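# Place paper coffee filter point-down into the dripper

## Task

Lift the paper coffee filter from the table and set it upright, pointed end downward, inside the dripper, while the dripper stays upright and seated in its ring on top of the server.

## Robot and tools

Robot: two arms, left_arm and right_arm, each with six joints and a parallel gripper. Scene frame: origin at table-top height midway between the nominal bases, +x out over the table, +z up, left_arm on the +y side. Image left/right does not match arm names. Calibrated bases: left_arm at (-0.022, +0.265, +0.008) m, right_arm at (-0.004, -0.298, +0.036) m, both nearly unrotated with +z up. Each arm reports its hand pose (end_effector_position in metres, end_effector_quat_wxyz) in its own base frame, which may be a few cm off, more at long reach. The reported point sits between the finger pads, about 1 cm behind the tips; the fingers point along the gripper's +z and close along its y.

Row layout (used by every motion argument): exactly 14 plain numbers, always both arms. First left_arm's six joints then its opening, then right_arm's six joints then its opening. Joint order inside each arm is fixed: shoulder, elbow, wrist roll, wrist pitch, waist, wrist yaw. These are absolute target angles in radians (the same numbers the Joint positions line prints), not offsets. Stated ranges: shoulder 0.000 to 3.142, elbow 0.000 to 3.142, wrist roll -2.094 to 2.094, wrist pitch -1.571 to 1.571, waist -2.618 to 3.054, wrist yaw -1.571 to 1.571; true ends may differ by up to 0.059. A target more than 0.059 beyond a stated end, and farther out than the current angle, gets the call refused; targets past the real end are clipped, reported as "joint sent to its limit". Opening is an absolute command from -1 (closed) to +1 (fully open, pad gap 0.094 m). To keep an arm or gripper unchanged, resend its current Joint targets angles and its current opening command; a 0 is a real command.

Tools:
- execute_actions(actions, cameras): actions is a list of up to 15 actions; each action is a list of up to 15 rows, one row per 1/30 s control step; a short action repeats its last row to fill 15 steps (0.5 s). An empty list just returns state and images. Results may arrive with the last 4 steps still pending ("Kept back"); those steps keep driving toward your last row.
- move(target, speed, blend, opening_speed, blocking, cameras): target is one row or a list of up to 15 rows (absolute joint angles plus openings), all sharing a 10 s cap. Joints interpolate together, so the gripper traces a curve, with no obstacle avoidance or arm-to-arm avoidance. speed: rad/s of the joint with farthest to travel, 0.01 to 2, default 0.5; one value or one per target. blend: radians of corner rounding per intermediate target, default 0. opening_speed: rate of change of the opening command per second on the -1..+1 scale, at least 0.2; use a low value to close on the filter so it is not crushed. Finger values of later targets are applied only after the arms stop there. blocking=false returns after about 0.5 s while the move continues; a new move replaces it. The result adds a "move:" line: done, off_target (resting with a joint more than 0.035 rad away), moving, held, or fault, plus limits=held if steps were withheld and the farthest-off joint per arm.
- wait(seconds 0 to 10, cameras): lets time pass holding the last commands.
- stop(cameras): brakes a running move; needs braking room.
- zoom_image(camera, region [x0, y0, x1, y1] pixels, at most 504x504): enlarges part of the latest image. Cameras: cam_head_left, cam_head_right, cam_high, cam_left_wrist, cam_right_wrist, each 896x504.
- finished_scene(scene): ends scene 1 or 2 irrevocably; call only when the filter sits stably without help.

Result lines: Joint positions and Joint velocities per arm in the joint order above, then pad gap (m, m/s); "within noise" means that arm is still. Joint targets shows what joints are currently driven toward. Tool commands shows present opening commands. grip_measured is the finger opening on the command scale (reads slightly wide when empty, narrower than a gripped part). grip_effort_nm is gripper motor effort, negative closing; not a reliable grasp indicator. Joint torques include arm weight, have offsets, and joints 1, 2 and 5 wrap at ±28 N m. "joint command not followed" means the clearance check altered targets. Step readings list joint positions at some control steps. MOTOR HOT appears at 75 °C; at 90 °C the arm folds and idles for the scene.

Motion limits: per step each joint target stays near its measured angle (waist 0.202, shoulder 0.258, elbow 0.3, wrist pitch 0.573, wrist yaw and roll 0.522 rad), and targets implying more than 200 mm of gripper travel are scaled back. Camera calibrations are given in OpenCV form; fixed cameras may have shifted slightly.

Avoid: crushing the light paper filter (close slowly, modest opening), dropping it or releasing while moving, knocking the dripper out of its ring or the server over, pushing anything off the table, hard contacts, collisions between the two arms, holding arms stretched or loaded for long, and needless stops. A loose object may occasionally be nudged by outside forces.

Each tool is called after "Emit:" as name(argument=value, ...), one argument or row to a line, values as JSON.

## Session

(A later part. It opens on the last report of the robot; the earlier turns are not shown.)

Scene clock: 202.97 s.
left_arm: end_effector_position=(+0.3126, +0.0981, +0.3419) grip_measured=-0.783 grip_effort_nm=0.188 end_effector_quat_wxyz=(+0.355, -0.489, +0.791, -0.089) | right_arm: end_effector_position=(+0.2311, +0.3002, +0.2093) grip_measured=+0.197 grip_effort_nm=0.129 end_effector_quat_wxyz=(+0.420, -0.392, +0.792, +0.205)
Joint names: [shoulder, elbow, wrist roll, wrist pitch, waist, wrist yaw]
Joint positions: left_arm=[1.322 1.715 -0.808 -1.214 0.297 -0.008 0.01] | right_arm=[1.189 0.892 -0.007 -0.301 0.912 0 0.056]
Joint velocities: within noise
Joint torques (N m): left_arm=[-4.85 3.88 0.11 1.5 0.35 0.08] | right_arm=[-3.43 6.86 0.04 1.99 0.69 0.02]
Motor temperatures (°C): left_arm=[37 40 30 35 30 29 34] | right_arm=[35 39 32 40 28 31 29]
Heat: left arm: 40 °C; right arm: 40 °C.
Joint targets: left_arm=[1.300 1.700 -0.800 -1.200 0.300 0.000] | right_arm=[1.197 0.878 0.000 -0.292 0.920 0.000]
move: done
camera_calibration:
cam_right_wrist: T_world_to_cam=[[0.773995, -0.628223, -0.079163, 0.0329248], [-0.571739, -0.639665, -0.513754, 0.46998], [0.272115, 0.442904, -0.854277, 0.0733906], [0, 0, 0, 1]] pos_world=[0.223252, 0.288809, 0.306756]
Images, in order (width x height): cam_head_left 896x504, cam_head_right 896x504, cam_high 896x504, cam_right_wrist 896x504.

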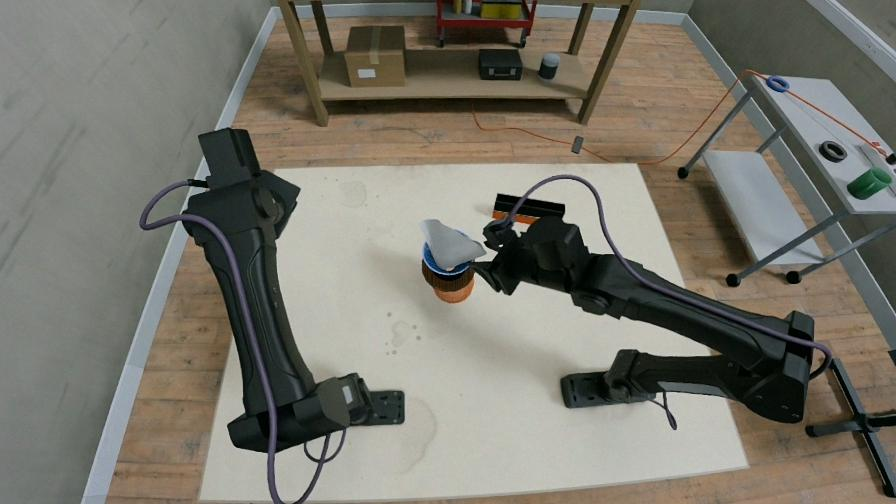

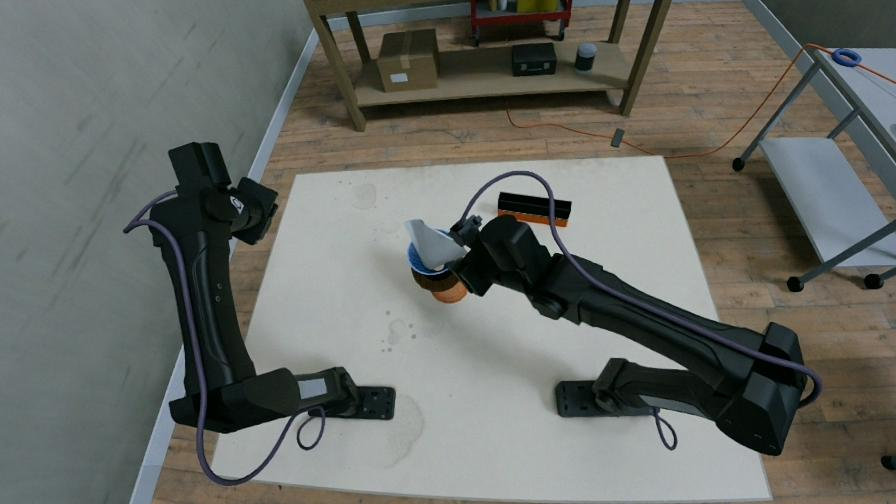

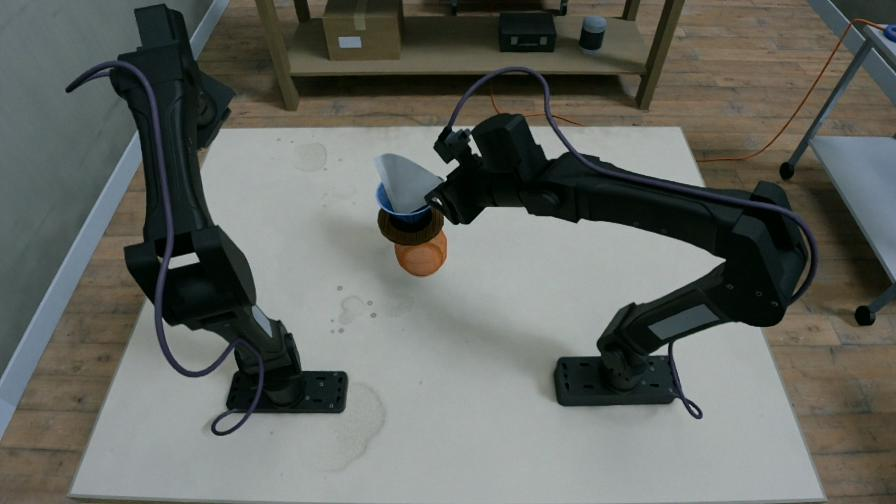

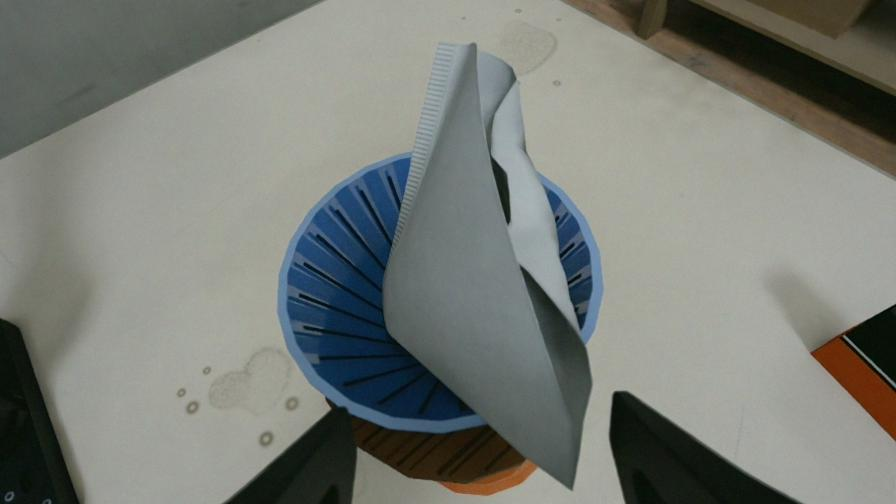

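Emit:
move(
  target=[1.3,1.7,-0.8,-1.2,0.3,0,-0.78,1.2389,0.9052,0,-0.2773,0.9,0,0.2],
  speed=0.1,
  cameras=["cam_right_wrist"],
)

Emit:
move(
  target=[1.3,1.7,-0.8,-1.2,0.3,0,-0.78,1.2389,0.9052,0,-0.2773,0.9,0,-1],
  opening_speed=0.4,
  cameras=["cam_high","cam_head_right","cam_head_left","cam_right_wrist"],
)

Emit:
zoom_image(
  camera="cam_head_right",
  region=[360, 190, 520, 320],
)

Emit:
zoom_image(
  camera="cam_high",
  region=[340, 130, 500, 290],
)

Scene clock: 204.73 s.
left_arm: end_effector_position=(+0.3126, +0.0981, +0.3419) grip_measured=-0.783 grip_effort_nm=0.193 end_effector_quat_wxyz=(+0.355, -0.489, +0.791, -0.089) | right_arm: end_effector_position=(+0.2353, +0.3032, +0.1972) grip_measured=+0.197 grip_effort_nm=0.129 end_effector_quat_wxyz=(+0.409, -0.393, +0.799, +0.198)
Joint names: [shoulder, elbow, wrist roll, wrist pitch, waist, wrist yaw]
Joint positions: left_arm=[1.322 1.715 -0.808 -1.214 0.297 -0.008 0.01] | right_arm=[1.229 0.892 -0.007 -0.289 0.908 0 0.056]
Joint velocities: within noise
Joint torques (N m): left_arm=[-4.86 3.77 0.11 1.52 0.34 0.08] | right_arm=[-3.58 8.88 0.04 1.99 -0.58 0.02]
Motor temperatures (°C): left_arm=[37 40 30 36 30 29 34] | right_arm=[35 39 32 41 28 31 29]
Heat: left arm: 40 °C; right arm: 41 °C.
Joint targets: left_arm=[1.300 1.700 -0.800 -1.200 0.300 0.000] | right_arm=[1.239 0.905 0.000 -0.277 0.900 0.000]
move: done
camera_calibration:
cam_right_wrist: T_world_to_cam=[[0.770205, -0.632949, -0.0784776, 0.0328083], [-0.583002, -0.648789, -0.489062, 0.468674], [0.258636, 0.422431, -0.868712, 0.0727267], [0, 0, 0, 1]] pos_world=[0.229159, 0.294114, 0.294964]
Images, in order (width x height): cam_right_wrist 896x504.

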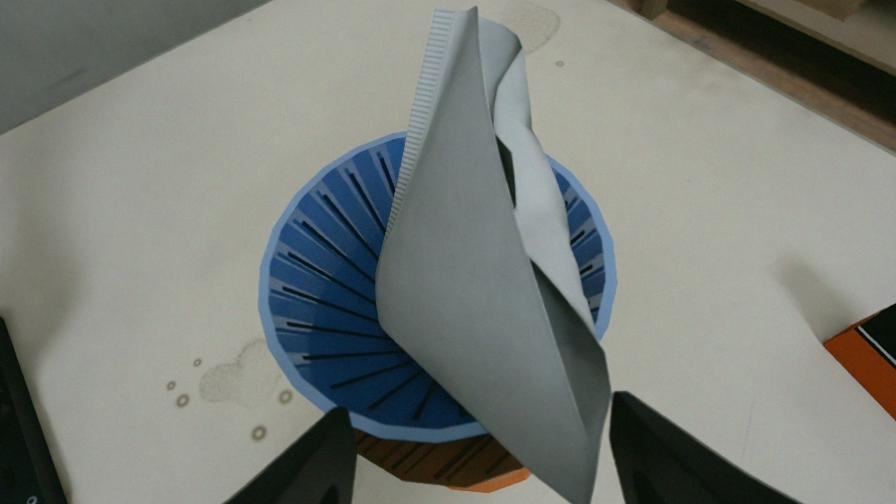

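Scene clock: 207.93 s.
left_arm: end_effector_position=(+0.3126, +0.0981, +0.3419) grip_measured=-0.783 grip_effort_nm=0.188 end_effector_quat_wxyz=(+0.355, -0.489, +0.791, -0.089) | right_arm: end_effector_position=(+0.2354, +0.3033, +0.1973) grip_measured=-0.986 grip_effort_nm=-0.779 end_effector_quat_wxyz=(+0.410, -0.393, +0.799, +0.198)
Joint names: [shoulder, elbow, wrist roll, wrist pitch, waist, wrist yaw]
Joint positions: left_arm=[1.322 1.715 -0.808 -1.214 0.297 -0.008 0.01] | right_arm=[1.229 0.892 -0.007 -0.288 0.908 0 0.001]
Joint velocities: within noise
Joint torques (N m): left_arm=[-4.89 3.75 0.1 1.49 0.29 0.07] | right_arm=[-3.58 8.9 0.04 1.98 -0.58 0.02]
Motor temperatures (°C): left_arm=[37 40 30 36 30 29 33] | right_arm=[35 40 32 41 28 31 29]
Heat: left arm: 40 °C; right arm: 41 °C.
Joint targets: left_arm=[1.300 1.700 -0.800 -1.200 0.300 0.000] | right_arm=[1.239 0.905 0.000 -0.277 0.900 0.000]
move: done
camera_calibration:
cam_right_wrist: T_world_to_cam=[[0.770242, -0.632902, -0.0784967, 0.0328039], [-0.582772, -0.648495, -0.489726, 0.468833], [0.259044, 0.422953, -0.868336, 0.0724768], [0, 0, 0, 1]] pos_world=[0.229181, 0.294143, 0.295109]
Images, in order (width x height): cam_head_left 896x504, cam_head_right 896x504, cam_high 896x504, cam_right_wrist 896x504.

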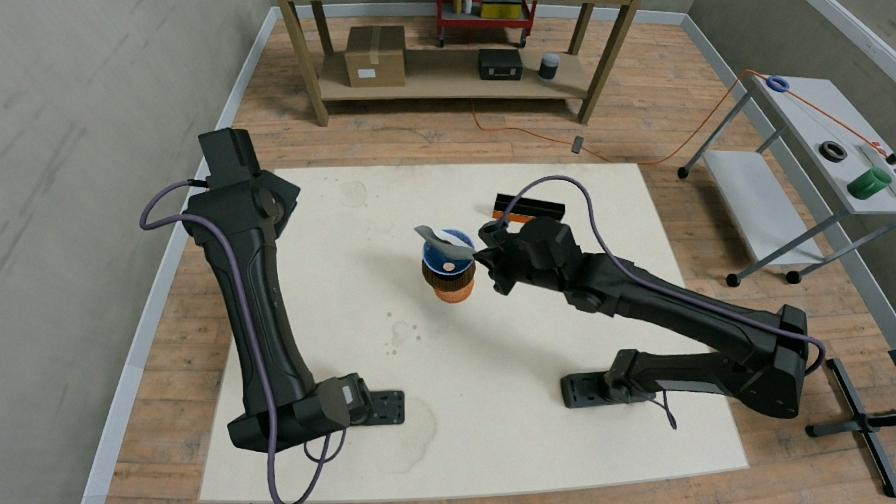

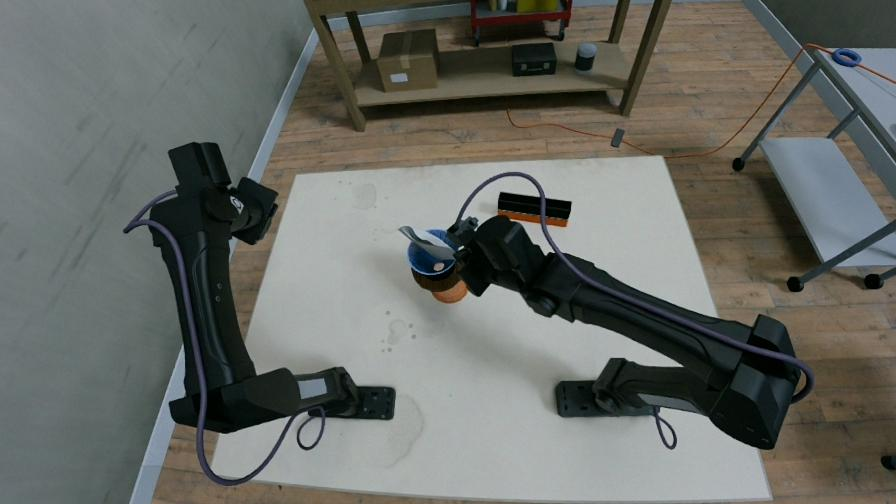

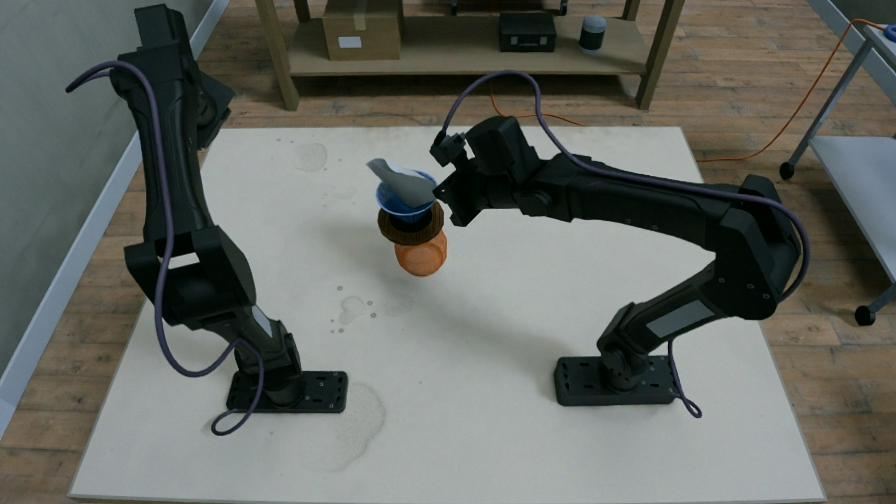

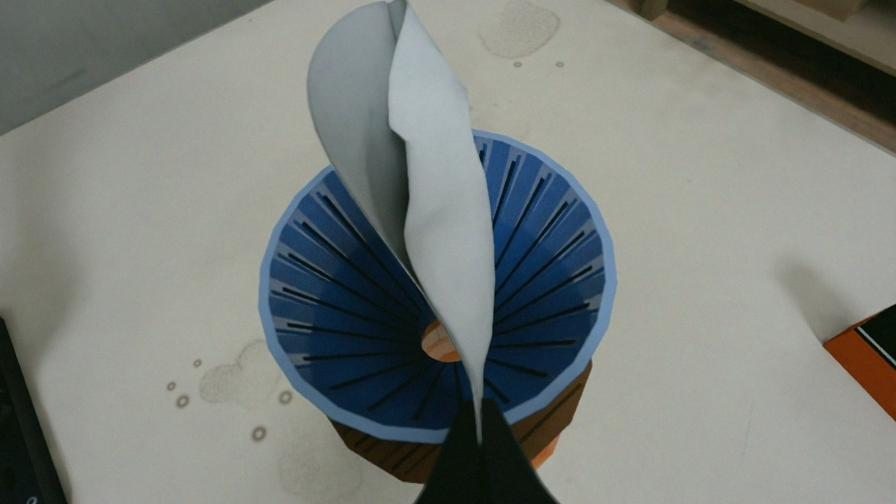

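Scaled by 3.150 from the camera's 896x504 image, which has a finer 1280x720 frame.

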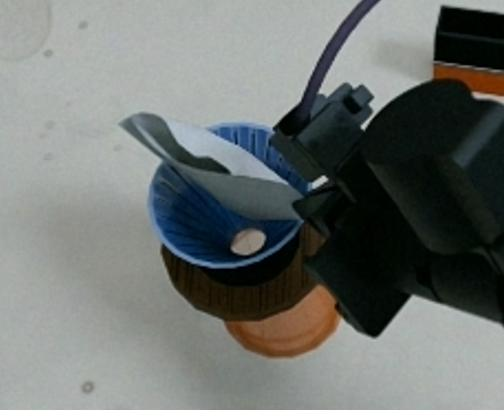

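Scaled by 3.150 from the camera's 896x504 image, which has a finer 1280x720 frame.

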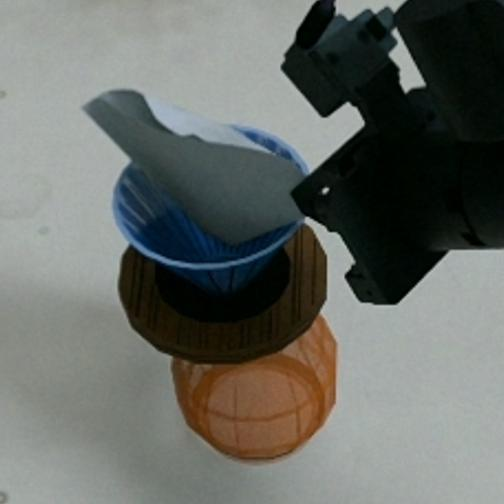

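Emit:
move(
  target=[1.3,1.7,-0.8,-1.2,0.3,0,-0.78,1.2389,0.9052,0,-0.2773,0.9,0,-0.2],
  opening_speed=0.2,
  cameras=["cam_right_wrist"],
)

Emit:
move(
  target=[1.3,1.7,-0.8,-1.2,0.3,0,-0.78,1.001,0.931,0,-0.541,0.9,0,-0.2],
  speed=0.2,
  cameras=["cam_high","cam_head_right","cam_head_left","cam_right_wrist"],
)

Emit:
zoom_image(
  camera="cam_head_right",
  region=[360, 190, 520, 320],
)

Emit:
zoom_image(
  camera="cam_high",
  region=[340, 130, 500, 290],
)

Scene clock: 217.30 s.
left_arm: end_effector_position=(+0.3128, +0.0981, +0.3420) grip_measured=-0.783 grip_effort_nm=0.193 end_effector_quat_wxyz=(+0.356, -0.489, +0.791, -0.089) | right_arm: end_effector_position=(+0.2354, +0.3034, +0.1974) grip_measured=-0.203 grip_effort_nm=0.125 end_effector_quat_wxyz=(+0.410, -0.393, +0.799, +0.198)
Joint names: [shoulder, elbow, wrist roll, wrist pitch, waist, wrist yaw]
Joint positions: left_arm=[1.322 1.715 -0.808 -1.213 0.297 -0.008 0.01] | right_arm=[1.229 0.892 -0.007 -0.288 0.908 0 0.037]
Joint velocities: within noise
Joint torques (N m): left_arm=[-4.83 3.78 0.1 1.5 0.39 0.06] | right_arm=[-3.58 8.9 0.04 1.99 -0.59 0.02]
Motor temperatures (°C): left_arm=[37 40 30 36 30 29 33] | right_arm=[34 40 32 41 28 31 29]
Heat: left arm: 40 °C; right arm: 41 °C.
Joint targets: left_arm=[1.300 1.700 -0.800 -1.200 0.300 0.000] | right_arm=[1.239 0.905 0.000 -0.277 0.900 0.000]
move: done
camera_calibration:
cam_right_wrist: T_world_to_cam=[[0.770261, -0.632879, -0.0785063, 0.0328017], [-0.582657, -0.648348, -0.490057, 0.468913], [0.259247, 0.423214, -0.868148, 0.0723518], [0, 0, 0, 1]] pos_world=[0.229193, 0.294158, 0.295181]
Images, in order (width x height): cam_right_wrist 896x504.

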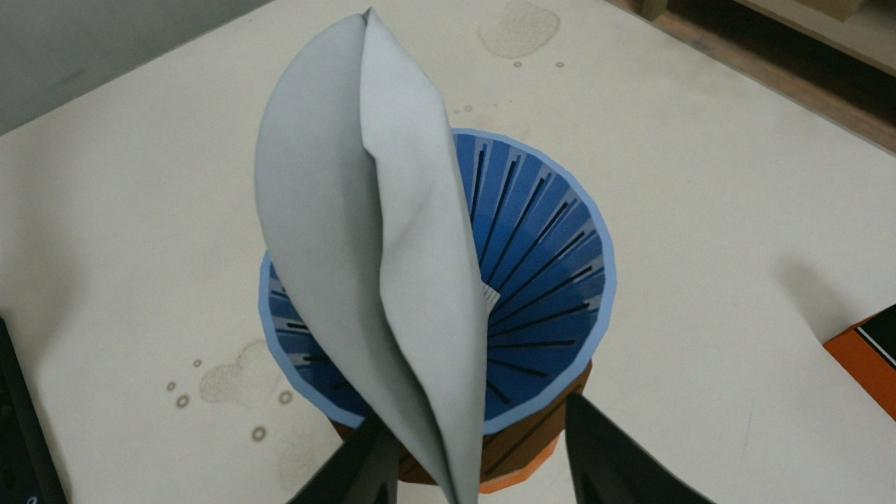

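Scene clock: 219.23 s.
left_arm: end_effector_position=(+0.3128, +0.0981, +0.3420) grip_measured=-0.783 grip_effort_nm=0.183 end_effector_quat_wxyz=(+0.356, -0.489, +0.791, -0.089) | right_arm: end_effector_position=(+0.2018, +0.2603, +0.2226) grip_measured=-0.203 grip_effort_nm=0.125 end_effector_quat_wxyz=(+0.399, -0.396, +0.804, +0.193)
Joint names: [shoulder, elbow, wrist roll, wrist pitch, waist, wrist yaw]
Joint positions: left_arm=[1.322 1.715 -0.808 -1.213 0.297 -0.008 0.01] | right_arm=[1.018 0.898 -0.007 -0.532 0.908 0 0.037]
Joint velocities: within noise
Joint torques (N m): left_arm=[-4.9 3.79 0.11 1.5 0.4 0.06] | right_arm=[-4.14 10.41 0.04 1.75 -0.58 0.01]
Motor temperatures (°C): left_arm=[37 40 30 36 30 29 33] | right_arm=[34 40 32 41 28 31 29]
Heat: left arm: 40 °C; right arm: 41 °C.
Joint targets: left_arm=[1.300 1.700 -0.800 -1.200 0.300 0.000] | right_arm=[1.001 0.931 0.000 -0.541 0.900 0.000]
move: done
camera_calibration:
cam_right_wrist: T_world_to_cam=[[0.768958, -0.634547, -0.0778006, 0.0339569], [-0.590626, -0.658558, -0.466328, 0.432715], [0.244671, 0.404538, -0.881184, 0.131937], [0, 0, 0, 1]] pos_world=[0.19718, 0.253142, 0.32069]
Images, in order (width x height): cam_head_left 896x504, cam_head_right 896x504, cam_high 896x504, cam_right_wrist 896x504.

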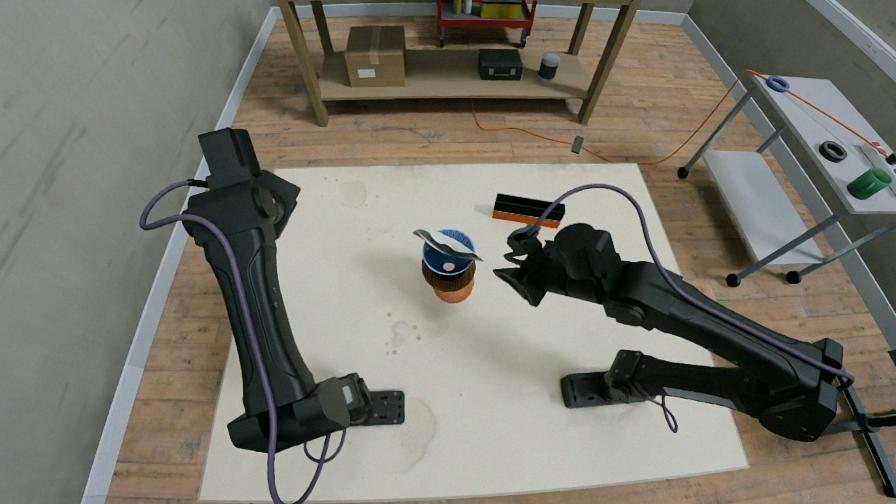

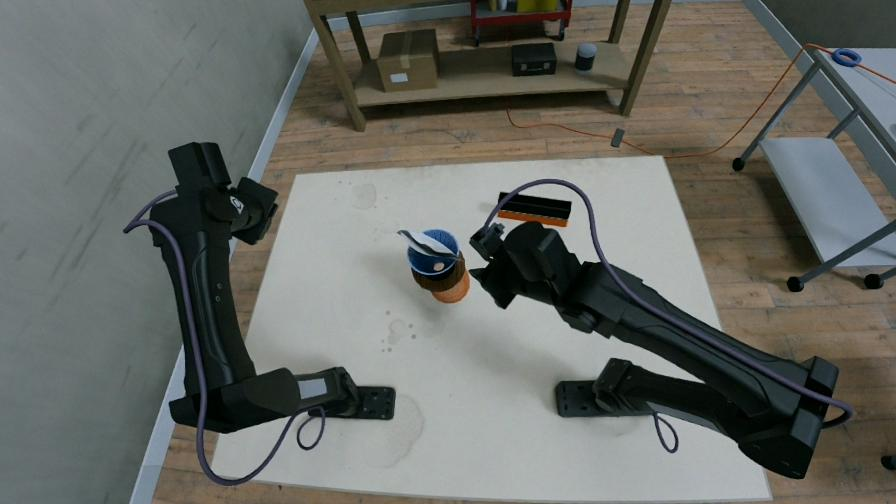

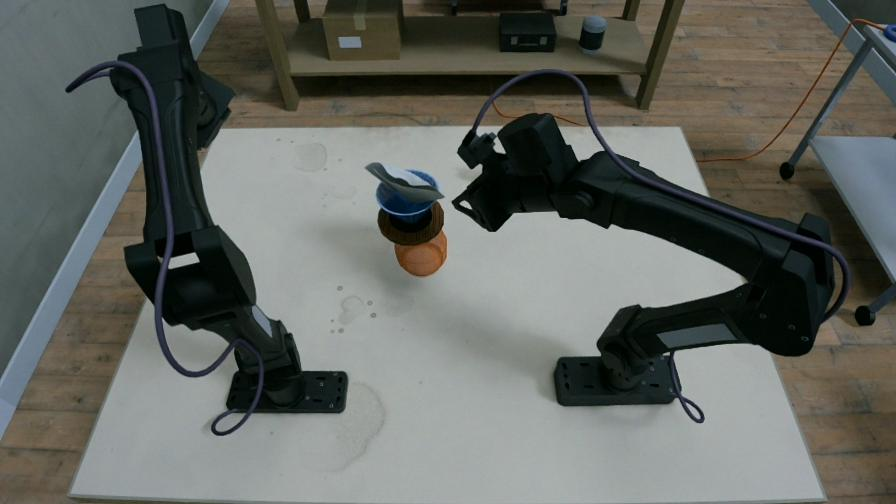

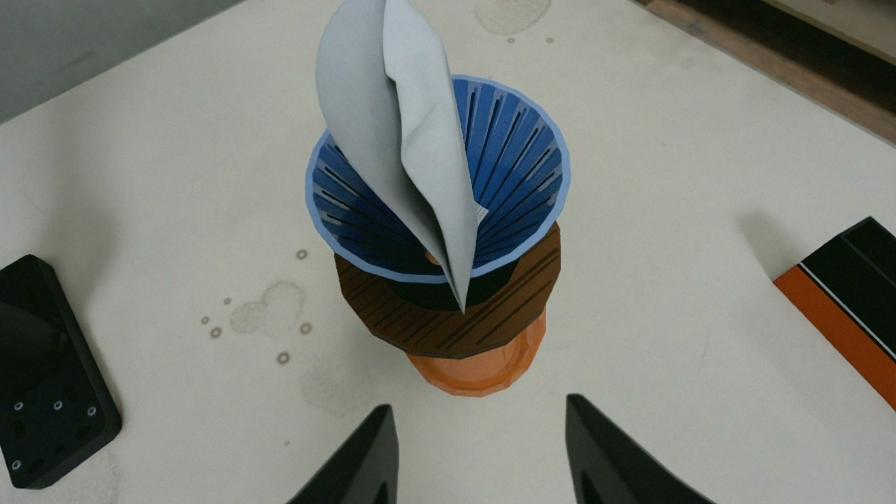

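Scaled by 3.150 from the camera's 896x504 image, which has a finer 1280x720 frame.

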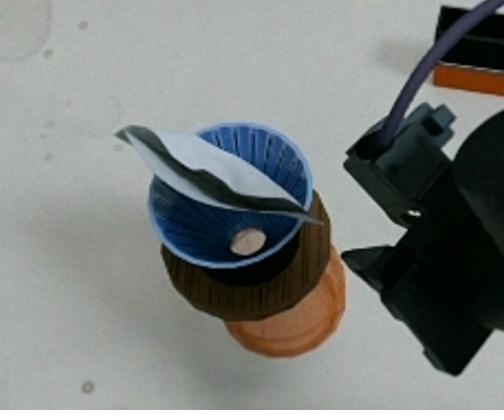

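Scaled by 3.150 from the camera's 896x504 image, which has a finer 1280x720 frame.

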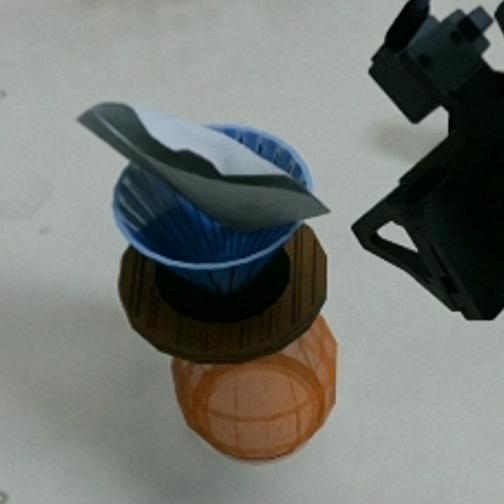

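Emit:
move(
  target=[1.3,1.7,-0.8,-1.2,0.3,0,-0.78,2.0011,2.4135,0,-1.5469,0.93,0,1],
  speed=0.4,
  cameras=["cam_high","cam_head_right","cam_head_left","cam_right_wrist"],
)

Emit:
zoom_image(
  camera="cam_head_right",
  region=[360, 190, 520, 320],
)

Emit:
zoom_image(
  camera="cam_head_left",
  region=[380, 190, 540, 320],
)

Scene clock: 225.07 s.
left_arm: end_effector_position=(+0.3128, +0.0981, +0.3420) grip_measured=-0.783 grip_effort_nm=0.193 end_effector_quat_wxyz=(+0.356, -0.489, +0.791, -0.089) | right_arm: end_effector_position=(+0.2608, +0.3444, +0.2873) grip_measured=+0.997 grip_effort_nm=0.125 end_effector_quat_wxyz=(+0.195, -0.436, +0.873, +0.096)
Joint names: [shoulder, elbow, wrist roll, wrist pitch, waist, wrist yaw]
Joint positions: left_arm=[1.322 1.715 -0.808 -1.213 0.297 -0.008 0.01] | right_arm=[1.981 2.386 -0.007 -1.538 0.92 0 0.094]
Joint velocities: within noise
Joint torques (N m): left_arm=[-4.81 3.73 0.11 1.51 0.31 0.06] | right_arm=[-7.8 8.29 0.04 1.08 0.81 0.02]
Motor temperatures (°C): left_arm=[37 40 30 36 30 29 33] | right_arm=[34 41 32 40 28 31 29]
Heat: left arm: 40 °C; right arm: 41 °C.
Joint targets: left_arm=[1.300 1.700 -0.800 -1.200 0.300 0.000] | right_arm=[2.001 2.413 0.000 -1.547 0.930 0.000]
move: done
camera_calibration:
cam_right_wrist: T_world_to_cam=[[0.756722, -0.651295, -0.0564506, 0.0498504], [-0.652558, -0.757719, -0.00543065, 0.471027], [-0.0392367, 0.0409468, -0.998391, 0.373366], [0, 0, 0, 1]] pos_world=[0.284299, 0.374085, 0.378138]
Images, in order (width x height): cam_head_left 896x504, cam_head_right 896x504, cam_high 896x504, cam_right_wrist 896x504.

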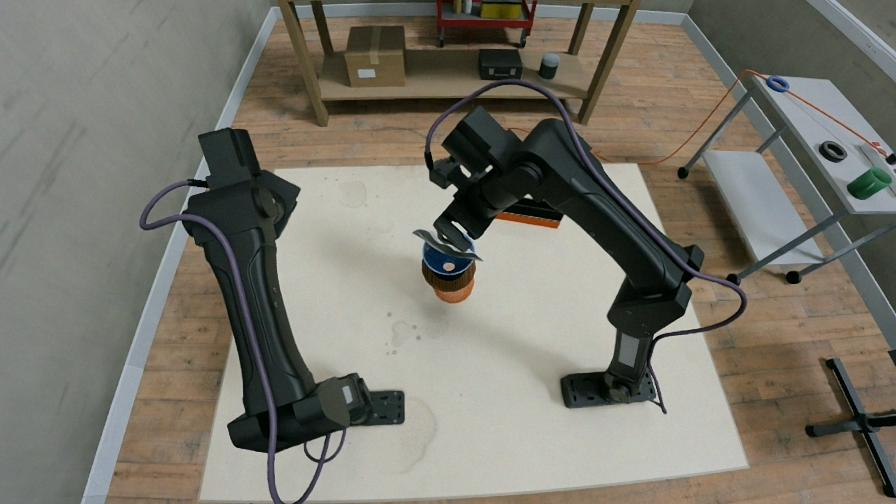

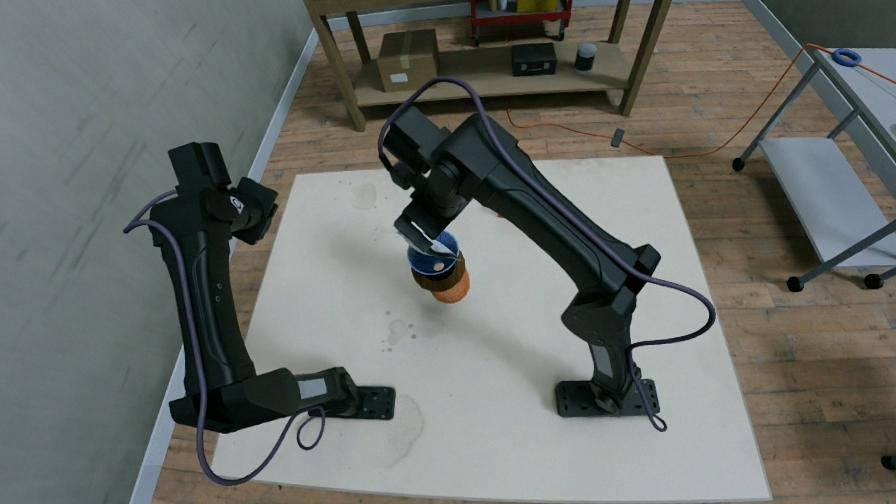

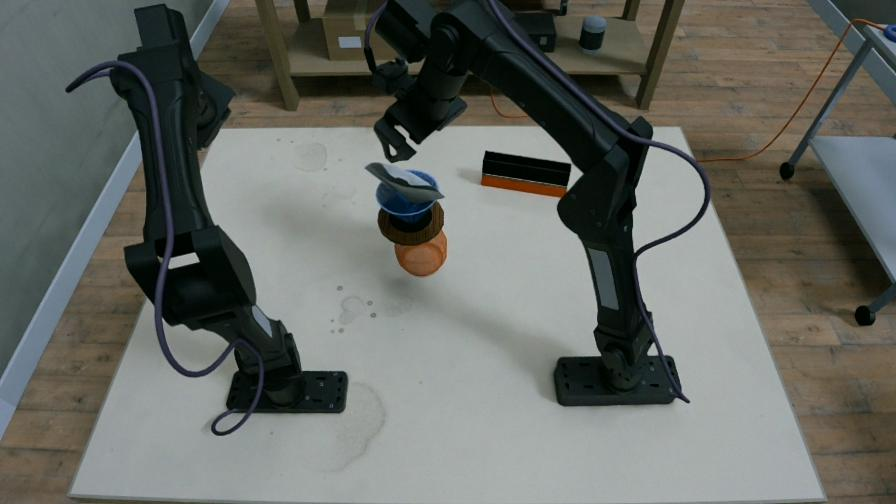

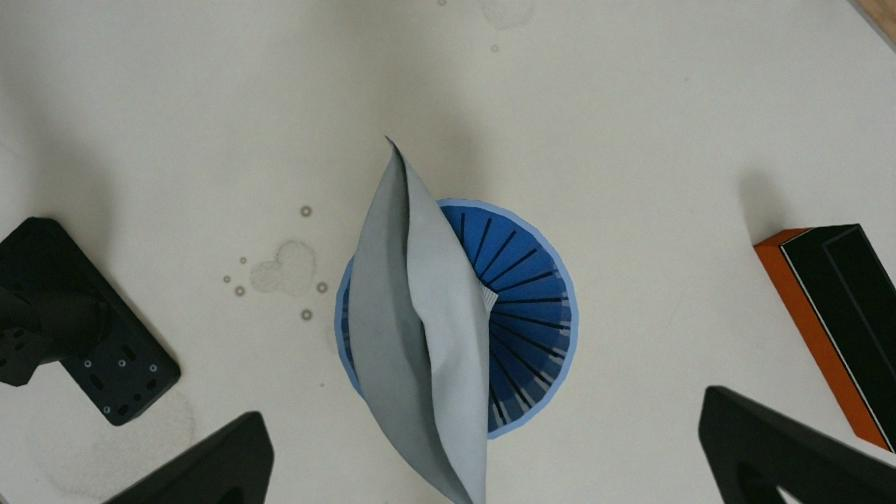

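Scaled by 3.150 from the camera's 896x504 image, which has a finer 1280x720 frame.

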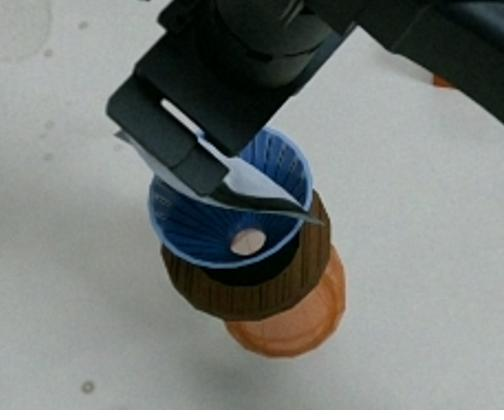

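Scaled by 3.150 from the camera's 896x504 image, which has a finer 1280x720 frame.

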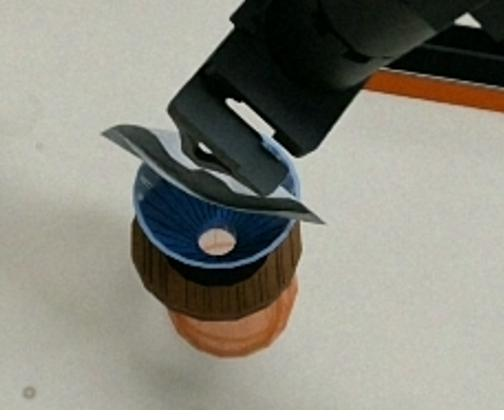

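Emit:
move(
  target=[1.3,1.7,-0.8,-1.2,0.3,0,-0.78,1.8302,1.8624,0,-1.1667,0.955,0,1],
  speed=0.2,
  cameras=["cam_right_wrist","cam_head_left"],
)

Emit:
zoom_image(
  camera="cam_head_left",
  region=[380, 190, 540, 320],
)

Scene clock: 228.77 s.
left_arm: end_effector_position=(+0.3128, +0.0981, +0.3420) grip_measured=-0.783 grip_effort_nm=0.188 end_effector_quat_wxyz=(+0.356, -0.489, +0.791, -0.089) | right_arm: end_effector_position=(+0.2555, +0.3568, +0.2017) grip_measured=+0.997 grip_effort_nm=0.129 end_effector_quat_wxyz=(+0.175, -0.450, +0.871, +0.089)
Joint names: [shoulder, elbow, wrist roll, wrist pitch, waist, wrist yaw]
Joint positions: left_arm=[1.322 1.715 -0.808 -1.213 0.297 -0.008 0.01] | right_arm=[1.873 1.875 -0.007 -1.178 0.947 0 0.094]
Joint velocities: within noise
Joint torques (N m): left_arm=[-4.93 3.77 0.11 1.5 0.36 0.09] | right_arm=[-13.71 6.02 0.04 1.2 0.7 0.01]
Motor temperatures (°C): left_arm=[37 40 30 36 30 29 33] | right_arm=[36 41 32 40 28 31 29]
Heat: left arm: 40 °C; right arm: 41 °C.
Joint targets: left_arm=[1.300 1.700 -0.800 -1.200 0.300 0.000] | right_arm=[1.830 1.862 0.000 -1.167 0.955 0.000]
move: off_target (right_arm); right_arm: the shoulder is farthest, 0.043 rad from its target
camera_calibration:
cam_right_wrist: T_world_to_cam=[[0.772442, -0.632804, -0.0537883, 0.0459411], [-0.631681, -0.774298, 0.0379689, 0.468301], [-0.0656751, 0.00464823, -0.99783, 0.30676], [0, 0, 0, 1]] pos_world=[0.280476, 0.39025, 0.290785]
Images, in order (width x height): cam_head_left 896x504, cam_right_wrist 896x504.

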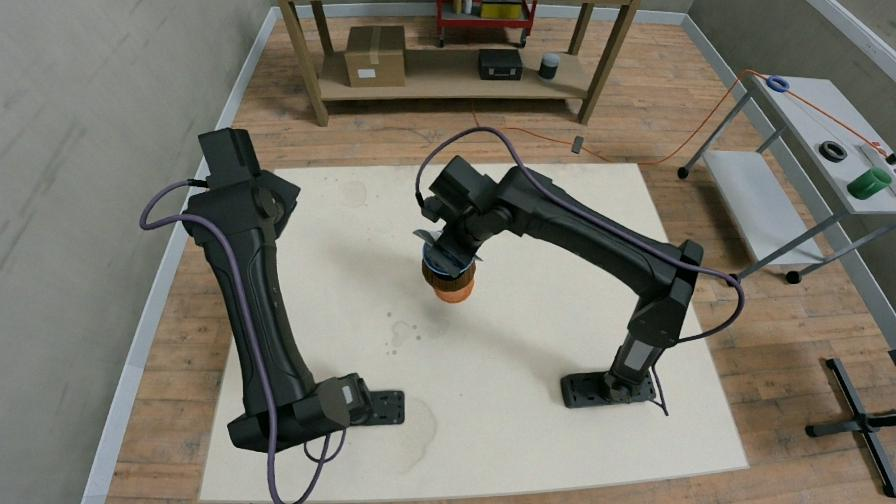

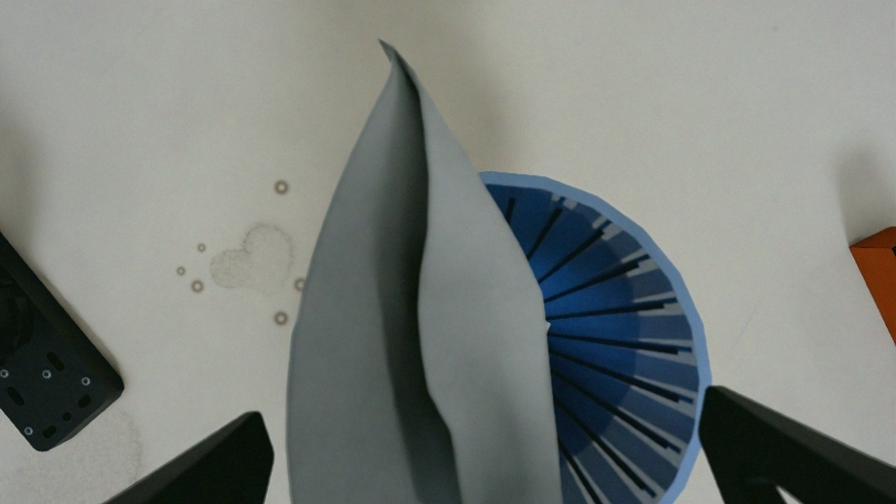

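Scaled by 3.150 from the camera's 896x504 image, which has a finer 1280x720 frame.

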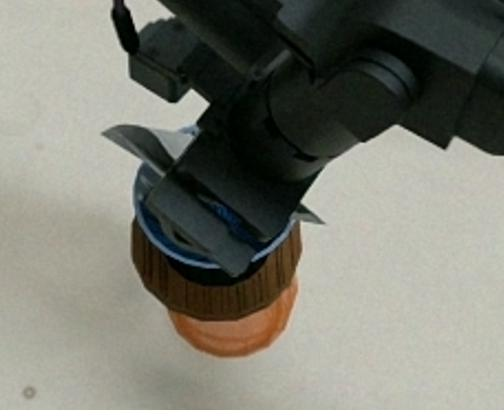

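Emit:
move(
  target=[1.3,1.7,-0.8,-1.2,0.3,0,-0.78,1.8302,1.8624,0,-1.1667,0.94,0,-0.5],
  speed=0.2,
  opening_speed=0.4,
  cameras=["cam_right_wrist","cam_head_left","cam_head_right","cam_high"],
)

Emit:
zoom_image(
  camera="cam_head_left",
  region=[380, 190, 540, 320],
)

Emit:
zoom_image(
  camera="cam_high",
  region=[340, 130, 500, 290],
)

Scene clock: 232.90 s.
left_arm: end_effector_position=(+0.3129, +0.0981, +0.3421) grip_measured=-0.783 grip_effort_nm=0.183 end_effector_quat_wxyz=(+0.356, -0.489, +0.791, -0.089) | right_arm: end_effector_position=(+0.2556, +0.3570, +0.2018) grip_measured=-0.497 grip_effort_nm=-0.188 end_effector_quat_wxyz=(+0.175, -0.450, +0.871, +0.089)
Joint names: [shoulder, elbow, wrist roll, wrist pitch, waist, wrist yaw]
Joint positions: left_arm=[1.322 1.715 -0.808 -1.213 0.297 -0.008 0.01] | right_arm=[1.873 1.875 -0.007 -1.177 0.947 0 0.024]
Joint velocities: within noise
Joint torques (N m): left_arm=[-4.88 3.77 0.11 1.5 0.32 0.08] | right_arm=[-13.72 6.02 0.04 1.21 -0.49 0.01]
Motor temperatures (°C): left_arm=[37 40 30 36 30 29 33] | right_arm=[38 41 32 40 28 31 29]
Heat: left arm: 40 °C; right arm: 41 °C.
Joint targets: left_arm=[1.300 1.700 -0.800 -1.200 0.300 0.000] | right_arm=[1.830 1.862 0.000 -1.167 0.940 0.000]
move: off_target (right_arm); right_arm: the shoulder is farthest, 0.043 rad from its target
camera_calibration:
cam_right_wrist: T_world_to_cam=[[0.772478, -0.632754, -0.0538597, 0.0459507], [-0.631706, -0.774333, 0.0368274, 0.468808], [-0.065008, 0.00557512, -0.997869, 0.306385], [0, 0, 0, 1]] pos_world=[0.28057, 0.390381, 0.290942]
Images, in order (width x height): cam_head_left 896x504, cam_head_right 896x504, cam_high 896x504, cam_right_wrist 896x504.

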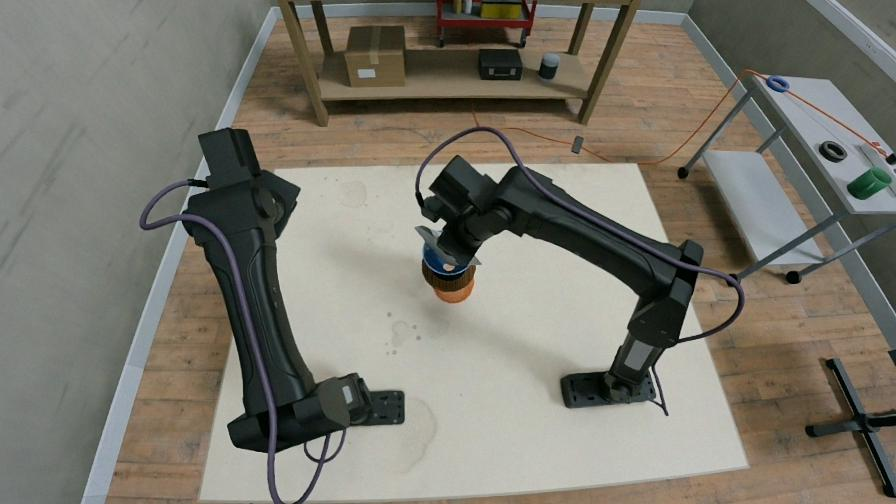

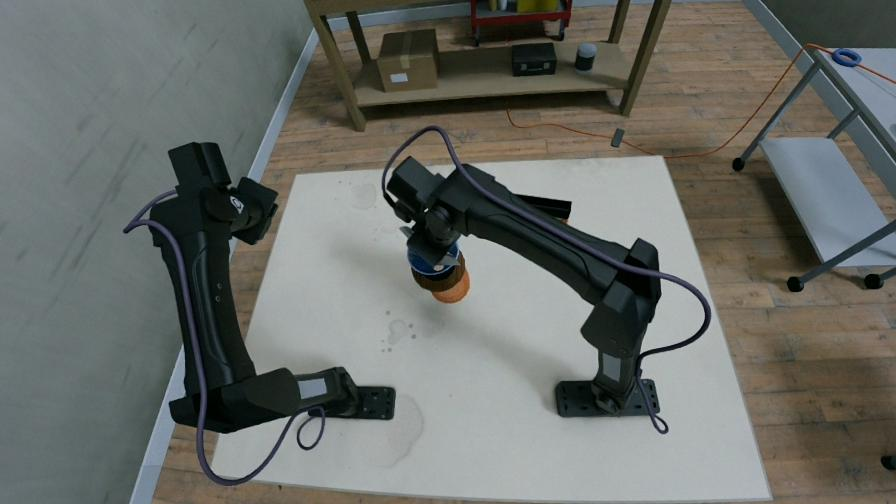

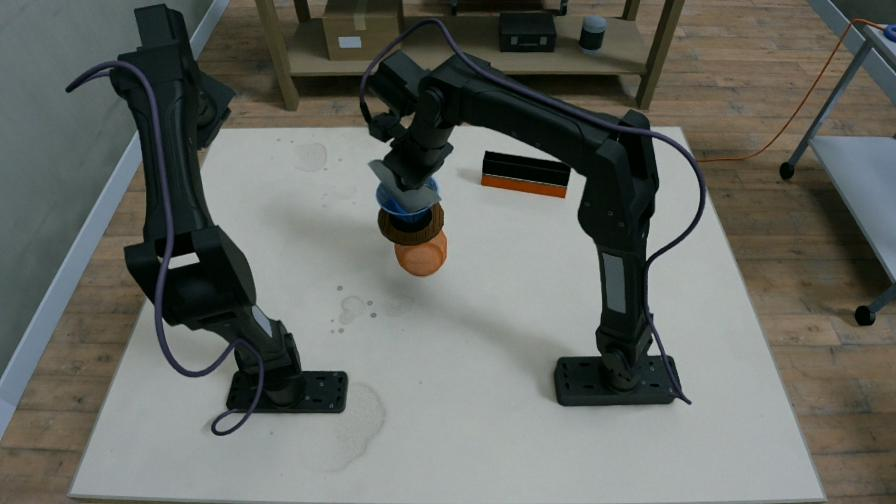

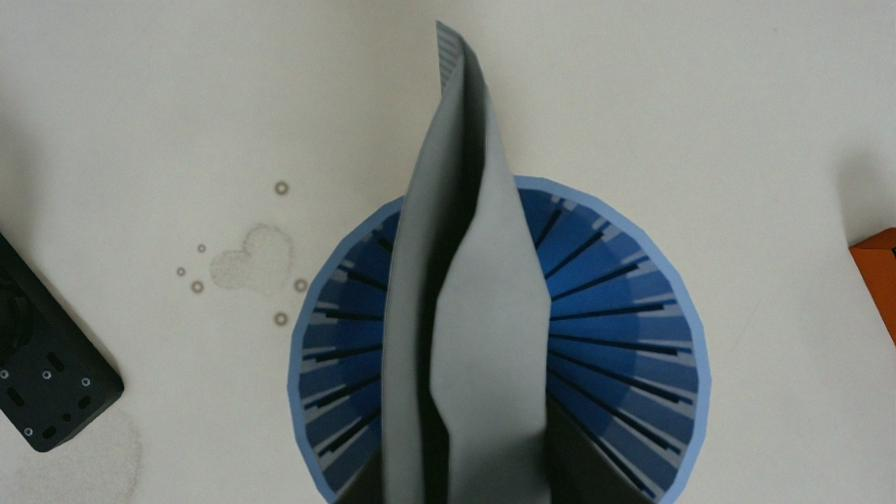

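Scaled by 3.150 from the camera's 896x504 image, which has a finer 1280x720 frame.

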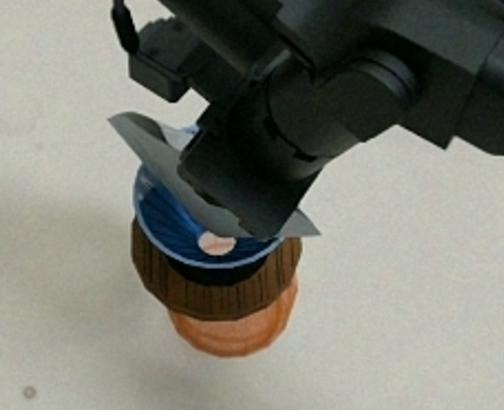

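Scaled by 3.150 from the camera's 896x504 image, which has a finer 1280x720 frame.

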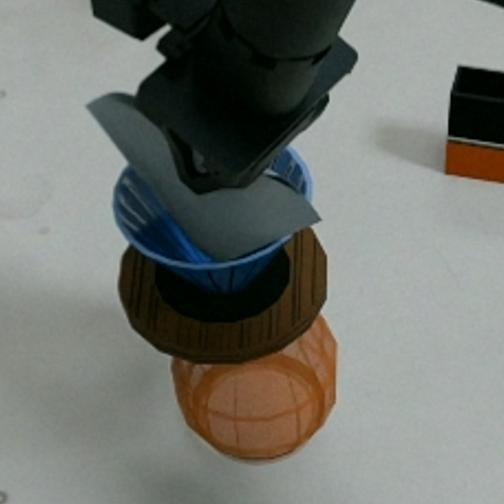

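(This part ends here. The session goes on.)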